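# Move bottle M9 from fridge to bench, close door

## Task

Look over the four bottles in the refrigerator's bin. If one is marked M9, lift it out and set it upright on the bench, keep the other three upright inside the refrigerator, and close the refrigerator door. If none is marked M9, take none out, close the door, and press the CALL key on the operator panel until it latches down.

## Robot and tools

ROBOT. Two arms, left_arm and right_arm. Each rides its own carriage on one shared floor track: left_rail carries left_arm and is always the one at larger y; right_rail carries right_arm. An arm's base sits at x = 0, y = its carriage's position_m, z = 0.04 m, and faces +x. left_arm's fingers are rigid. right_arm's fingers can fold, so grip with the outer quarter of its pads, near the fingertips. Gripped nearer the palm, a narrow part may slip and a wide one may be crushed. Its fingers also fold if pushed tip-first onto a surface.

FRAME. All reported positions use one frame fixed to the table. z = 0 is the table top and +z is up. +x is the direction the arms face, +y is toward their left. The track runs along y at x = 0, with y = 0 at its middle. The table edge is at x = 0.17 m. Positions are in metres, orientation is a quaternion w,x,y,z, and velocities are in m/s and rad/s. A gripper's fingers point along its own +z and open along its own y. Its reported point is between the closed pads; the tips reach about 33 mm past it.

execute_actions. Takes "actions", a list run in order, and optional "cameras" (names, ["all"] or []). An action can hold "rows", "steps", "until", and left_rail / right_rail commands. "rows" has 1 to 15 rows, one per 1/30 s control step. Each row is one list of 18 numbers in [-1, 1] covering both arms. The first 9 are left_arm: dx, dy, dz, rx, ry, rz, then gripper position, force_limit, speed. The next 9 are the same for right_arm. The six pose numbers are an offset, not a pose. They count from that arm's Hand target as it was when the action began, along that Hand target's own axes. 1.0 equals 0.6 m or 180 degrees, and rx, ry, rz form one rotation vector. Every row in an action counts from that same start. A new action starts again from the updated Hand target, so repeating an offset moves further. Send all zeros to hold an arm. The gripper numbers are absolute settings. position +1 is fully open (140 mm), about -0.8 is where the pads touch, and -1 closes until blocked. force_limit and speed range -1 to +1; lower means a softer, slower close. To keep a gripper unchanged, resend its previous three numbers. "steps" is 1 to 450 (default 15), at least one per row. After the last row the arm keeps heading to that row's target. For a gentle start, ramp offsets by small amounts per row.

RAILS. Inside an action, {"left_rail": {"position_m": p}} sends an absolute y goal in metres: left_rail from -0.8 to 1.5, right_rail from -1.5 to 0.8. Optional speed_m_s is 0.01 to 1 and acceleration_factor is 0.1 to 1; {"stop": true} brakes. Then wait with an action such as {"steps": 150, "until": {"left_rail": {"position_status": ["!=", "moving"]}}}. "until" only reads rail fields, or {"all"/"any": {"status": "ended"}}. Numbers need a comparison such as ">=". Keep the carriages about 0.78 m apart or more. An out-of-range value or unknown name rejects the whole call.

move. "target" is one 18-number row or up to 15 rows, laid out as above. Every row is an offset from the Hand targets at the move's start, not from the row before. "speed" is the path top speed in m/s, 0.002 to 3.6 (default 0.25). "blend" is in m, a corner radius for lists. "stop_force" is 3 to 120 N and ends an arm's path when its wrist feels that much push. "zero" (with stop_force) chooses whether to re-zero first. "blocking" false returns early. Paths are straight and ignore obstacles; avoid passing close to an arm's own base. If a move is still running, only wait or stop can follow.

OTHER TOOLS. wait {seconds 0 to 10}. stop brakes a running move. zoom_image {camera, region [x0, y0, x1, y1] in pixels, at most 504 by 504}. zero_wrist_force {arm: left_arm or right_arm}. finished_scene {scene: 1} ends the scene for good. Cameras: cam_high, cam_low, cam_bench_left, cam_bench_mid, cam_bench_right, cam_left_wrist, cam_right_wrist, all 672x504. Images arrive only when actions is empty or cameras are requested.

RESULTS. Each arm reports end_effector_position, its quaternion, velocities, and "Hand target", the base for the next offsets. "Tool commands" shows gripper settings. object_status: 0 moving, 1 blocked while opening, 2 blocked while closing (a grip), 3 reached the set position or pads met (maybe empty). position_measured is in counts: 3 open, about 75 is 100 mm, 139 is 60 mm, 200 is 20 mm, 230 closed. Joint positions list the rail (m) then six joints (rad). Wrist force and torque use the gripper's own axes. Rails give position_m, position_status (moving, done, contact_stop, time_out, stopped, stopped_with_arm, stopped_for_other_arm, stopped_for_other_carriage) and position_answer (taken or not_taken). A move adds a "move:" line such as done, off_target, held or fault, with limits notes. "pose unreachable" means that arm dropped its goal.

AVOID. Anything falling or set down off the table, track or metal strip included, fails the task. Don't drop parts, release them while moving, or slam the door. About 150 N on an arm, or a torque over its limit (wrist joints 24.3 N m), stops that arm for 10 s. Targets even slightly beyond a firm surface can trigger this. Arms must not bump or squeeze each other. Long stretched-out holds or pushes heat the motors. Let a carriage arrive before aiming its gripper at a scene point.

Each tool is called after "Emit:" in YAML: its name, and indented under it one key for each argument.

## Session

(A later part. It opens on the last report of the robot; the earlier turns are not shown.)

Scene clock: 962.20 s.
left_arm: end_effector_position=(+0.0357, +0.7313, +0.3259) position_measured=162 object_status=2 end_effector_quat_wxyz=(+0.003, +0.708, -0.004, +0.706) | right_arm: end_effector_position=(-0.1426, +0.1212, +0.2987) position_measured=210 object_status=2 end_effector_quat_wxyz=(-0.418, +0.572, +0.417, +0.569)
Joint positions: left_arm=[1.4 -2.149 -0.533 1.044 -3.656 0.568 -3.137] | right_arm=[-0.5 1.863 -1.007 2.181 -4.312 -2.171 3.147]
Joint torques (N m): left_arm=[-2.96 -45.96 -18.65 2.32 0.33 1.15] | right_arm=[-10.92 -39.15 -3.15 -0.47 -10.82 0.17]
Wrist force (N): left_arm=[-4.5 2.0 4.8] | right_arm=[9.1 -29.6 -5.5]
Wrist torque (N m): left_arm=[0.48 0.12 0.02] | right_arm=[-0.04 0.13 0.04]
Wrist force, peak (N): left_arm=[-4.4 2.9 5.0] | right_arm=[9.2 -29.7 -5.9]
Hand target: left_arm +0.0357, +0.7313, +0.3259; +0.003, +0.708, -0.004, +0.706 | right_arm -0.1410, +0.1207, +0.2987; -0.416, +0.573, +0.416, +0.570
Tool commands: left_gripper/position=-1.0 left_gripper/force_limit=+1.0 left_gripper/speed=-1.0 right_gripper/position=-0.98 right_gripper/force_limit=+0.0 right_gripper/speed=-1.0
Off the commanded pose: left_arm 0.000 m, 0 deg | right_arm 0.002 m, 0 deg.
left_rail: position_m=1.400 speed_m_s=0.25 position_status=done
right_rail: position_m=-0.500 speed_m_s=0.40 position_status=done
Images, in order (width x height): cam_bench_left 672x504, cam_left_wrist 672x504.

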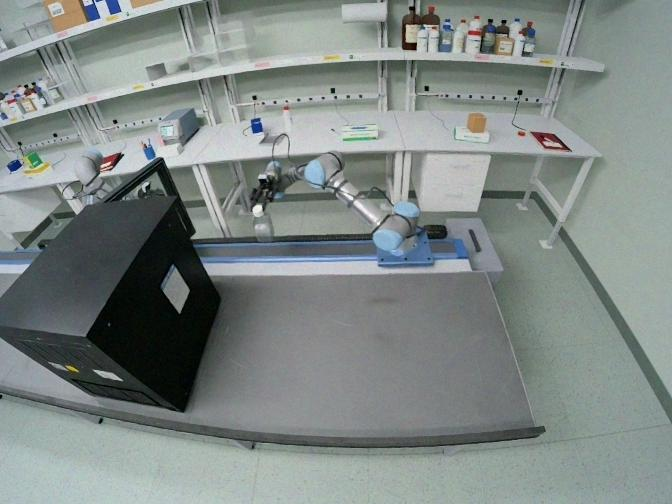

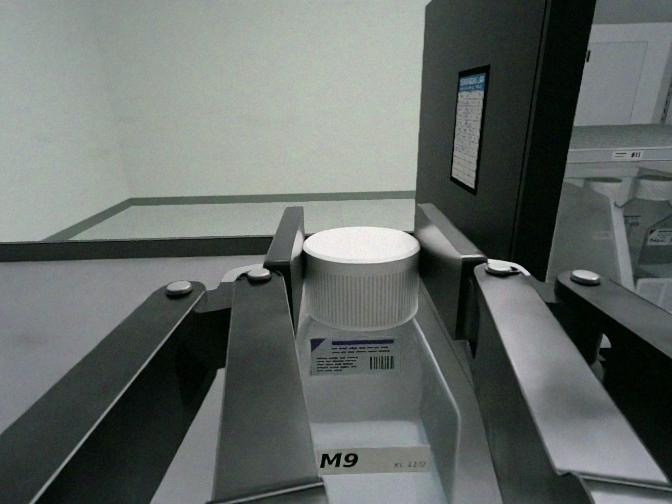

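Emit:
move:
  target:
    - [0,-0.05,0.53,0,0,0,-1,1,-1,0,0,0,0,0,0,-0.98,0,-1]
    - [-0.26,-0.05,0.53,0,0,0,-1,1,-1,0,0,0,0,0,0,-0.98,0,-1]
  speed: 0.15
  blend: [0.05,0]

Emit:
move:
  target: [-0.1,0,0,0,0,0,-1,1,-1,0,0,0,0,0,0,-0.98,0,-1]
  speed: 0.015
  stop_force: 4
  cameras: ["cam_left_wrist","cam_bench_left"]

Scene clock: 978.40 s.
left_arm: end_effector_position=(+0.3538, +0.7587, +0.1981) position_measured=162 object_status=2 end_effector_quat_wxyz=(+0.003, +0.707, -0.004, +0.708) | right_arm: end_effector_position=(-0.1426, +0.1212, +0.2987) position_measured=210 object_status=2 end_effector_quat_wxyz=(-0.418, +0.572, +0.417, +0.569)
Joint positions: left_arm=[1.4 -1.714 -0.486 1.371 -4.015 0.133 -3.151] | right_arm=[-0.5 1.863 -1.007 2.181 -4.312 -2.171 3.147]
Joint torques (N m): left_arm=[1.03 -64.69 -5.46 1.74 -0.16 -1.35] | right_arm=[-12.51 -37.38 -2.5 -0.63 -10.82 0.12]
Wrist force (N): left_arm=[-4.6 1.7 4.7] | right_arm=[9.1 -29.6 -5.9]
Wrist torque (N m): left_arm=[0.43 0.13 -0.08] | right_arm=[-0.05 0.14 0.03]
Wrist force, peak (N): left_arm=[-15.1 2.0 4.3] | right_arm=[9.2 -29.7 -6.2]
Hand target: left_arm +0.3538, +0.7587, +0.1981; +0.003, +0.707, -0.004, +0.708 (not the last commanded pose) | right_arm -0.1410, +0.1207, +0.2987; -0.416, +0.573, +0.416, +0.570
Off the commanded pose: left_arm 0.029 m, 0 deg | right_arm 0.002 m, 0 deg.
left_rail: position_m=1.400 speed_m_s=0.25 position_status=done
right_rail: position_m=-0.500 speed_m_s=0.40 position_status=done
move: held (left_arm; a check stopped the path); path passed 1 of 2 targets; limits=held
pose unreachable (left arm): on one or more control steps of this call, first in action 0 (counted from 0), this arm could not follow its commanded pose, so it was not sent that pose on those steps. It may still have moved: this result reports where it is.
cause: moving toward the commanded pose would bring a part of the arm (just beyond joint 5 (wrist 1)) too close to the robot's own body.

Scene clock: 980.87 s.
left_arm: end_effector_position=(+0.3538, +0.7587, +0.1786) position_measured=162 object_status=2 end_effector_quat_wxyz=(+0.003, +0.707, -0.004, +0.708) | right_arm: end_effector_position=(-0.1426, +0.1212, +0.2987) position_measured=210 object_status=2 end_effector_quat_wxyz=(-0.418, +0.572, +0.417, +0.569)
Joint positions: left_arm=[1.4 -1.714 -0.45 1.357 -4.037 0.133 -3.152] | right_arm=[-0.5 1.863 -1.007 2.181 -4.312 -2.171 3.147]
Joint torques (N m): left_arm=[5.61 -67.17 -5.22 2.09 -0.58 0.65] | right_arm=[-12.3 -36.81 -1.14 -0.77 -10.93 -0.03]
Wrist force (N): left_arm=[-4.3 2.0 4.6] | right_arm=[9.0 -29.4 -6.2]
Wrist torque (N m): left_arm=[0.46 0.22 -0.04] | right_arm=[0.00 0.15 0.04]
Wrist force, peak (N): left_arm=[16.7 -0.3 1.3] | right_arm=[9.5 -29.5 -6.3]
Hand target: left_arm +0.3538, +0.7587, +0.1786; +0.003, +0.707, -0.004, +0.708 (not the last commanded pose) | right_arm -0.1410, +0.1207, +0.2987; -0.416, +0.573, +0.416, +0.570
Off the commanded pose: left_arm 0.040 m, 0 deg | right_arm 0.002 m, 0 deg.
left_rail: position_m=1.400 speed_m_s=0.25 position_status=done
right_rail: position_m=-0.500 speed_m_s=0.40 position_status=done
move: contact (left_arm)
Images, in order (width x height): cam_bench_left 672x504, cam_left_wrist 672x504.

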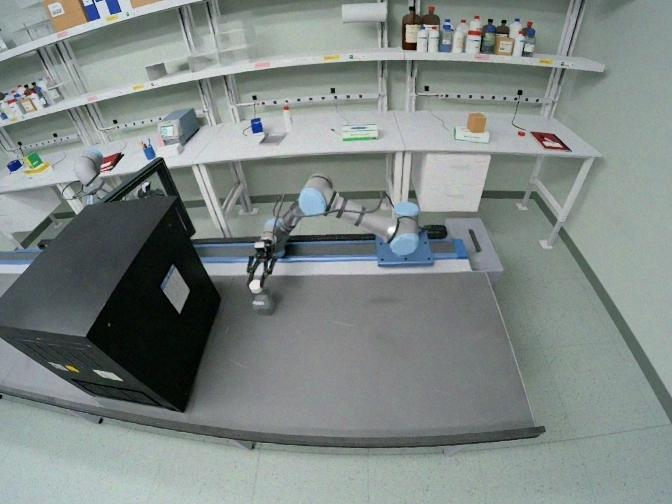

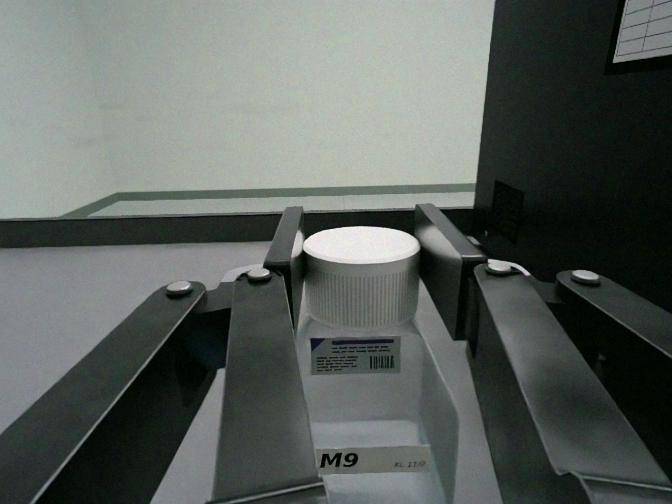

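Emit:
zoom_image:
  camera: "cam_bench_left"
  region: [210, 230, 330, 340]

Scaled by 4.200 from the camera's 672x504 image, which has a finer 960x720 frame.

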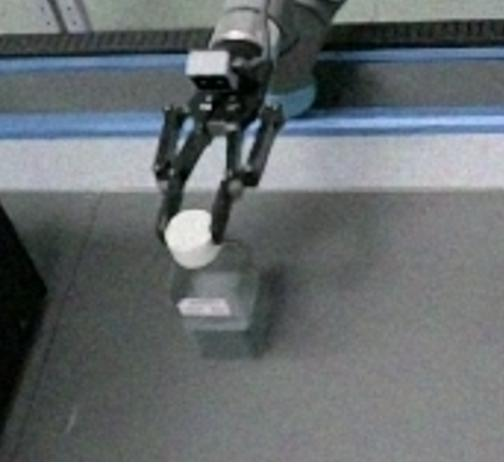

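Emit:
move:
  target: [-0.02,0,0,0,0,0,-1,1,-1,0,0,0,0,0,0,-0.98,0,-1]
  speed: 0.006
  stop_force: 4

Scene clock: 994.97 s.
left_arm: end_effector_position=(+0.3538, +0.7587, +0.1785) position_measured=162 object_status=2 end_effector_quat_wxyz=(+0.003, +0.707, -0.004, +0.708) | right_arm: end_effector_position=(-0.1426, +0.1212, +0.2987) position_measured=210 object_status=2 end_effector_quat_wxyz=(-0.418, +0.572, +0.417, +0.569)
Joint positions: left_arm=[1.4 -1.714 -0.45 1.357 -4.037 0.133 -3.152] | right_arm=[-0.5 1.863 -1.007 2.181 -4.312 -2.171 3.147]
Joint torques (N m): left_arm=[-5.99 -64.13 -3.93 1.9 -0.78 0.59] | right_arm=[-12.29 -37.62 -0.23 -0.56 -10.59 -0.21]
Wrist force (N): left_arm=[0.7 1.7 3.8] | right_arm=[9.0 -29.5 -5.7]
Wrist torque (N m): left_arm=[0.48 0.17 -0.08] | right_arm=[-0.02 0.15 0.03]
Wrist force, peak (N): left_arm=[-4.7 2.2 4.6] | right_arm=[8.8 -29.9 -5.8]
Hand target: left_arm +0.3538, +0.7587, +0.1785; +0.003, +0.707, -0.004, +0.708 (not the last commanded pose) | right_arm -0.1410, +0.1207, +0.2987; -0.416, +0.573, +0.416, +0.570
Off the commanded pose: left_arm 0.012 m, 0 deg | right_arm 0.002 m, 0 deg.
left_rail: position_m=1.400 speed_m_s=0.25 position_status=done
right_rail: position_m=-0.500 speed_m_s=0.40 position_status=done
move: contact (left_arm)

Emit:
move:
  target: [0,0,0,0,0,0,-0.1,1,-1,0,0,0,0,0,0,-0.98,0,-1]
  cameras: ["cam_left_wrist"]

Scene clock: 1000.13 s.
left_arm: end_effector_position=(+0.3538, +0.7587, +0.1785) position_measured=141 object_status=0 end_effector_quat_wxyz=(+0.003, +0.707, -0.004, +0.708) | right_arm: end_effector_position=(-0.1426, +0.1212, +0.2987) position_measured=210 object_status=2 end_effector_quat_wxyz=(-0.418, +0.572, +0.417, +0.569)
Joint positions: left_arm=[1.4 -1.714 -0.45 1.357 -4.037 0.133 -3.152] | right_arm=[-0.5 1.863 -1.007 2.181 -4.312 -2.171 3.147]
Joint torques (N m): left_arm=[-5.46 -64.13 -5.43 1.73 -0.71 0.61] | right_arm=[-12.46 -37.9 0.23 -0.86 -10.61 -0.37]
Wrist force (N): left_arm=[-1.0 1.9 4.5] | right_arm=[9.2 -29.2 -5.9]
Wrist torque (N m): left_arm=[0.48 0.20 0.00] | right_arm=[0.04 0.10 0.04]
Wrist force, peak (N): left_arm=[-0.9 2.2 4.7] | right_arm=[9.2 -29.8 -5.9]
Hand target: left_arm +0.3538, +0.7587, +0.1785; +0.003, +0.707, -0.004, +0.708 | right_arm -0.1410, +0.1207, +0.2987; -0.416, +0.573, +0.416, +0.570
Off the commanded pose: left_arm 0.000 m, 0 deg | right_arm 0.002 m, 0 deg.
left_rail: position_m=1.400 speed_m_s=0.25 position_status=done
right_rail: position_m=-0.500 speed_m_s=0.40 position_status=done
move: done
Images, in order (width x height): cam_left_wrist 672x504.

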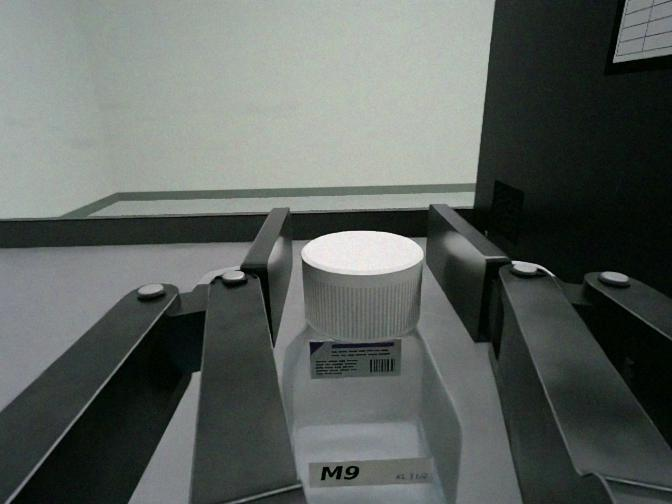

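Emit:
move:
  target:
    - [0,0,-0.3,0,0,0,-0.1,1,-1,0,0,0,0,0,0,-0.98,0,-1]
    - [0.15,0,-0.35,0,0,0,-0.1,1,-1,0,0,0,0,0,0,-0.98,0,-1]
  speed: 0.12
  blend: [0.02,0]
  cameras: ["cam_left_wrist","cam_bench_left"]

Emit:
move:
  target:
    - [0,0,0,0,0,0,-0.1,1,-1,0,-0.016,0.1648,-0.0556,0,0,-0.98,0,-1]
    - [0,0,0,0,0,0,-0.1,1,-1,0,0.0217,0.3598,-0.1056,0,0,-0.98,0,-1]
    - [0,0,0,0,0,0,-0.1,1,-1,0,0.1092,0.5377,-0.1444,0,0,-0.98,0,-1]
    - [0,0,0,0,0,0,-0.1,1,-1,0,0.1927,0.6403,-0.1611,0,0,-0.98,0,-1]
    - [0,0,0,0,0,0,-0.1,1,-1,0,0.293,0.7262,-0.1722,0,0,-0.98,0,-1]
  speed: 0.08
  blend: 0.008
  cameras: ["cam_right_wrist","cam_bench_left"]

Scene clock: 1037.77 s.
left_arm: end_effector_position=(+0.1437, +0.7608, +0.2680) position_measured=141 object_status=3 end_effector_quat_wxyz=(+0.003, +0.707, -0.004, +0.708) | right_arm: end_effector_position=(-0.1426, +0.1212, +0.2987) position_measured=210 object_status=2 end_effector_quat_wxyz=(-0.418, +0.572, +0.417, +0.569)
Joint positions: left_arm=[1.4 -2.032 -0.578 1.325 -3.886 0.451 -3.144] | right_arm=[-0.5 1.863 -1.007 2.181 -4.312 -2.171 3.147]
Joint torques (N m): left_arm=[-7.7 -66.15 -22.68 2.86 1.41 -1.27] | right_arm=[-13.62 -38.05 1.37 -0.83 -10.79 -0.52]
Wrist force (N): left_arm=[-0.6 1.9 4.6] | right_arm=[9.1 -29.4 -6.0]
Wrist torque (N m): left_arm=[0.46 0.11 -0.07] | right_arm=[0.00 0.14 0.03]
Wrist force, peak (N): left_arm=[-0.9 2.1 5.8] | right_arm=[9.2 -29.7 -5.9]
Hand target: left_arm +0.1437, +0.7608, +0.2681; +0.003, +0.707, -0.004, +0.708 | right_arm -0.1410, +0.1207, +0.2987; -0.416, +0.573, +0.416, +0.570
Off the commanded pose: left_arm 0.000 m, 0 deg | right_arm 0.002 m, 0 deg.
left_rail: position_m=1.400 speed_m_s=0.25 position_status=done
right_rail: position_m=-0.500 speed_m_s=0.40 position_status=done
move: done
Images, in order (width x height): cam_bench_left 672x504, cam_left_wrist 672x504.

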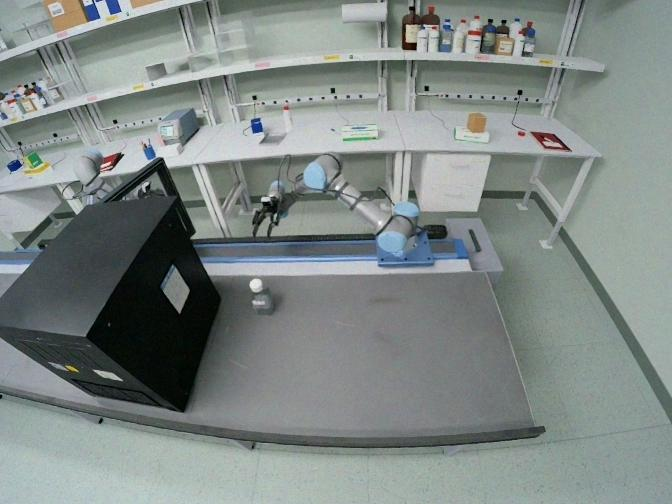

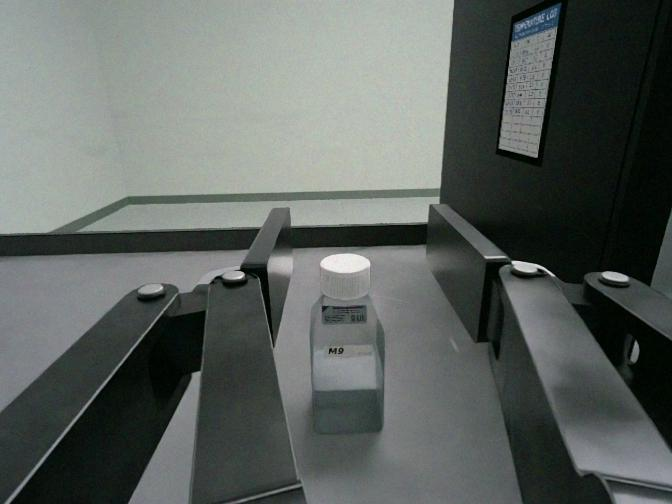

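Scene clock: 1044.50 s.
left_arm: end_effector_position=(+0.1437, +0.7608, +0.2681) position_measured=141 object_status=3 end_effector_quat_wxyz=(+0.003, +0.707, -0.004, +0.708) | right_arm: end_effector_position=(+0.1605, +0.4811, +0.2967) position_measured=210 object_status=2 end_effector_quat_wxyz=(-0.248, +0.664, +0.248, +0.661)
Joint positions: left_arm=[1.4 -2.032 -0.578 1.325 -3.886 0.451 -3.144] | right_arm=[-0.5 1.494 -0.329 0.697 -3.504 -2.348 3.147]
Joint torques (N m): left_arm=[-7.99 -64.38 -23.61 2.73 1.48 -1.23] | right_arm=[2.26 -43.01 -24.54 4.57 7.06 -1.89]
Wrist force (N): left_arm=[-1.0 1.8 4.6] | right_arm=[15.3 15.3 -9.6]
Wrist torque (N m): left_arm=[0.45 0.19 -0.06] | right_arm=[-1.12 0.17 0.12]
Wrist force, peak (N): left_arm=[-0.8 2.0 4.9] | right_arm=[32.2 -49.3 1.9]
Hand target: left_arm +0.1437, +0.7608, +0.2681; +0.003, +0.707, -0.004, +0.708 | right_arm +0.1604, +0.4811, +0.2967; -0.248, +0.664, +0.248, +0.661
Off the commanded pose: left_arm 0.000 m, 0 deg | right_arm 0.000 m, 0 deg.
left_rail: position_m=1.400 speed_m_s=0.25 position_status=done
right_rail: position_m=-0.500 speed_m_s=0.40 position_status=done
move: done
Images, in order (width x height): cam_bench_left 672x504, cam_right_wrist 672x504.

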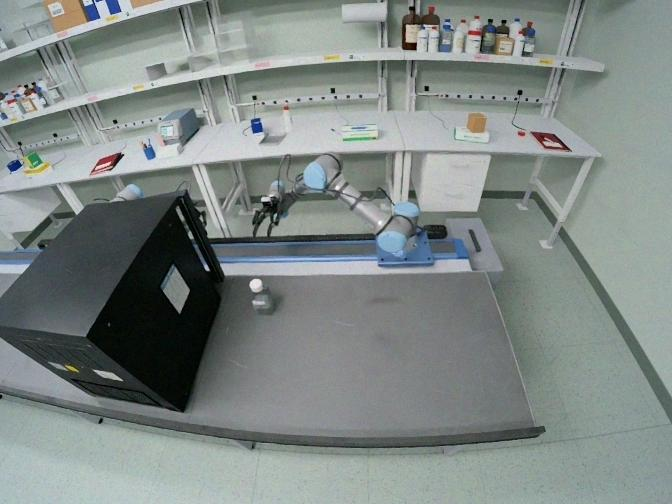

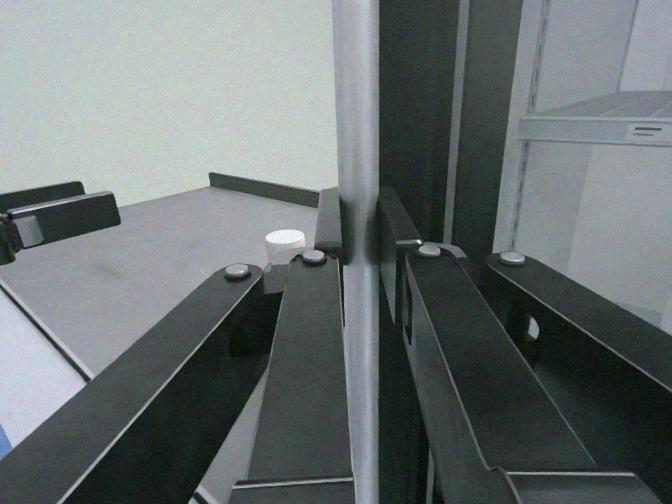

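Emit:
move:
  target:
    - [0,0,0,0,0,0,-0.1,1,-1,0.0025,0.0442,0.0823,-0.0056,0,0,-0.98,0,-1]
    - [0,0,0,0,0,0,-0.1,1,-1,0.0025,0.0698,0.121,-0.0056,0,0,-0.98,0,-1]
  speed: 0.04
  stop_force: 35
  blend: [0.01,0]
  cameras: ["cam_right_wrist"]

Scene clock: 1055.50 s.
left_arm: end_effector_position=(+0.1437, +0.7608, +0.2681) position_measured=141 object_status=3 end_effector_quat_wxyz=(+0.003, +0.707, -0.004, +0.708) | right_arm: end_effector_position=(+0.2391, +0.4969, +0.2979) position_measured=210 object_status=2 end_effector_quat_wxyz=(-0.242, +0.666, +0.242, +0.663)
Joint positions: left_arm=[1.4 -2.032 -0.578 1.325 -3.886 0.451 -3.144] | right_arm=[-0.5 1.401 -0.268 0.567 -3.435 -2.272 3.147]
Joint torques (N m): left_arm=[-7.58 -64.23 -23.59 2.69 1.29 -1.06] | right_arm=[10.48 -71.04 -8.81 -2.75 -3.92 -1.11]
Wrist force (N): left_arm=[-0.9 1.8 4.4] | right_arm=[9.7 -7.7 3.7]
Wrist torque (N m): left_arm=[0.45 0.19 -0.06] | right_arm=[-0.30 -0.02 0.28]
Wrist force, peak (N): left_arm=[-0.8 1.9 5.0] | right_arm=[-3.8 15.8 -38.2]
Hand target: left_arm +0.1437, +0.7608, +0.2681; +0.003, +0.707, -0.004, +0.708 | right_arm +0.2391, +0.4969, +0.2979; -0.242, +0.666, +0.242, +0.663 (not the last commanded pose)
Off the commanded pose: left_arm 0.000 m, 0 deg | right_arm 0.004 m, 0 deg.
left_rail: position_m=1.400 speed_m_s=0.25 position_status=done
right_rail: position_m=-0.500 speed_m_s=0.40 position_status=done
move: contact (right_arm); path passed 1 of 2 targets
Images, in order (width x height): cam_right_wrist 672x504.

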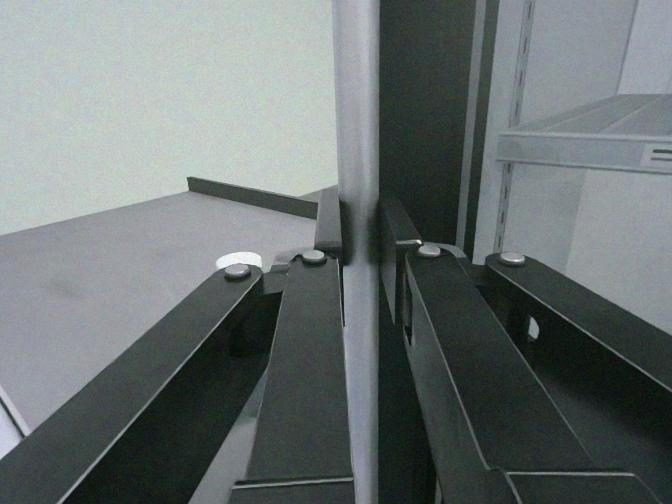

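Emit:
move:
  target:
    - [0,0,0,0,0,0,-0.1,1,-1,0,0,0,0,0,0,-0.2,0,-1]
    - [0,0,0,0,0,0,-0.1,1,-1,0,0,-0.2,0,0,0,-0.2,0,-1]
  speed: 0.1
  cameras: ["cam_right_wrist","cam_left_wrist","cam_bench_left"]

Scene clock: 1065.77 s.
left_arm: end_effector_position=(+0.1437, +0.7608, +0.2681) position_measured=141 object_status=3 end_effector_quat_wxyz=(+0.003, +0.707, -0.004, +0.708) | right_arm: end_effector_position=(+0.1474, +0.4196, +0.2984) position_measured=154 object_status=3 end_effector_quat_wxyz=(-0.242, +0.666, +0.242, +0.663)
Joint positions: left_arm=[1.4 -2.032 -0.578 1.325 -3.886 0.451 -3.144] | right_arm=[-0.5 1.511 -0.488 1.028 -3.675 -2.382 3.148]
Joint torques (N m): left_arm=[-7.38 -64.19 -23.17 2.59 1.01 -0.97] | right_arm=[12.13 -71.56 -10.92 -3.37 -2.17 2.26]
Wrist force (N): left_arm=[-0.8 1.9 4.7] | right_arm=[2.5 -1.3 -3.0]
Wrist torque (N m): left_arm=[0.46 0.16 -0.06] | right_arm=[-0.51 -0.02 0.15]
Wrist force, peak (N): left_arm=[-0.9 2.1 4.9] | right_arm=[10.1 -8.7 4.9]
Hand target: left_arm +0.1437, +0.7608, +0.2681; +0.003, +0.707, -0.004, +0.708 | right_arm +0.1473, +0.4196, +0.2984; -0.242, +0.666, +0.242, +0.663
Off the commanded pose: left_arm 0.000 m, 0 deg | right_arm 0.000 m, 0 deg.
left_rail: position_m=1.400 speed_m_s=0.25 position_status=done
right_rail: position_m=-0.500 speed_m_s=0.40 position_status=done
move: done
Images, in order (width x height): cam_bench_left 672x504, cam_left_wrist 672x504, cam_right_wrist 672x504.

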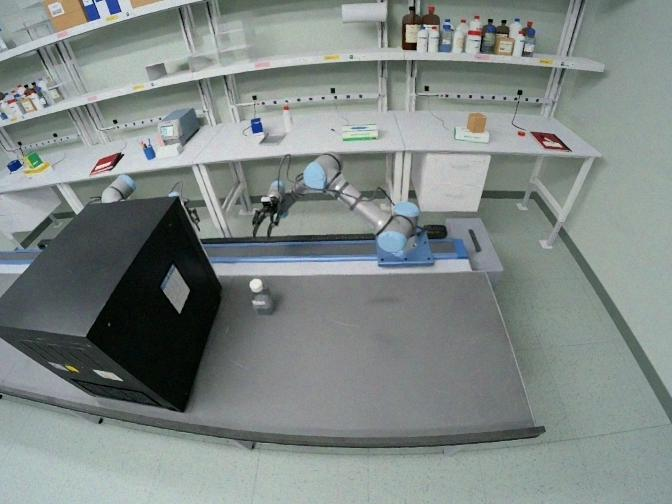

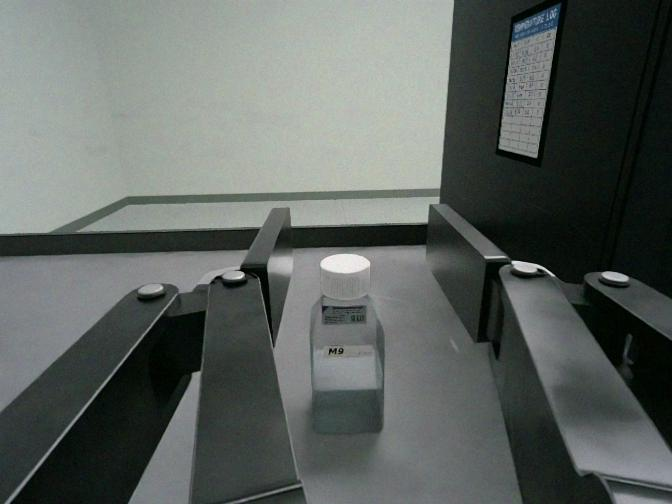

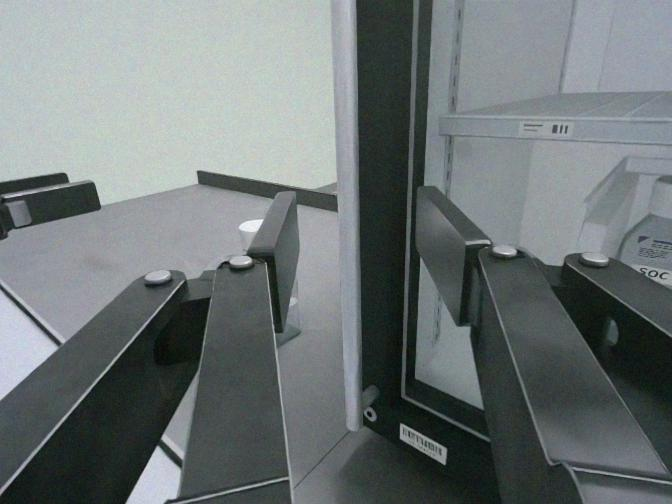

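Emit:
finished_scene:

The scene is finished: the task was done.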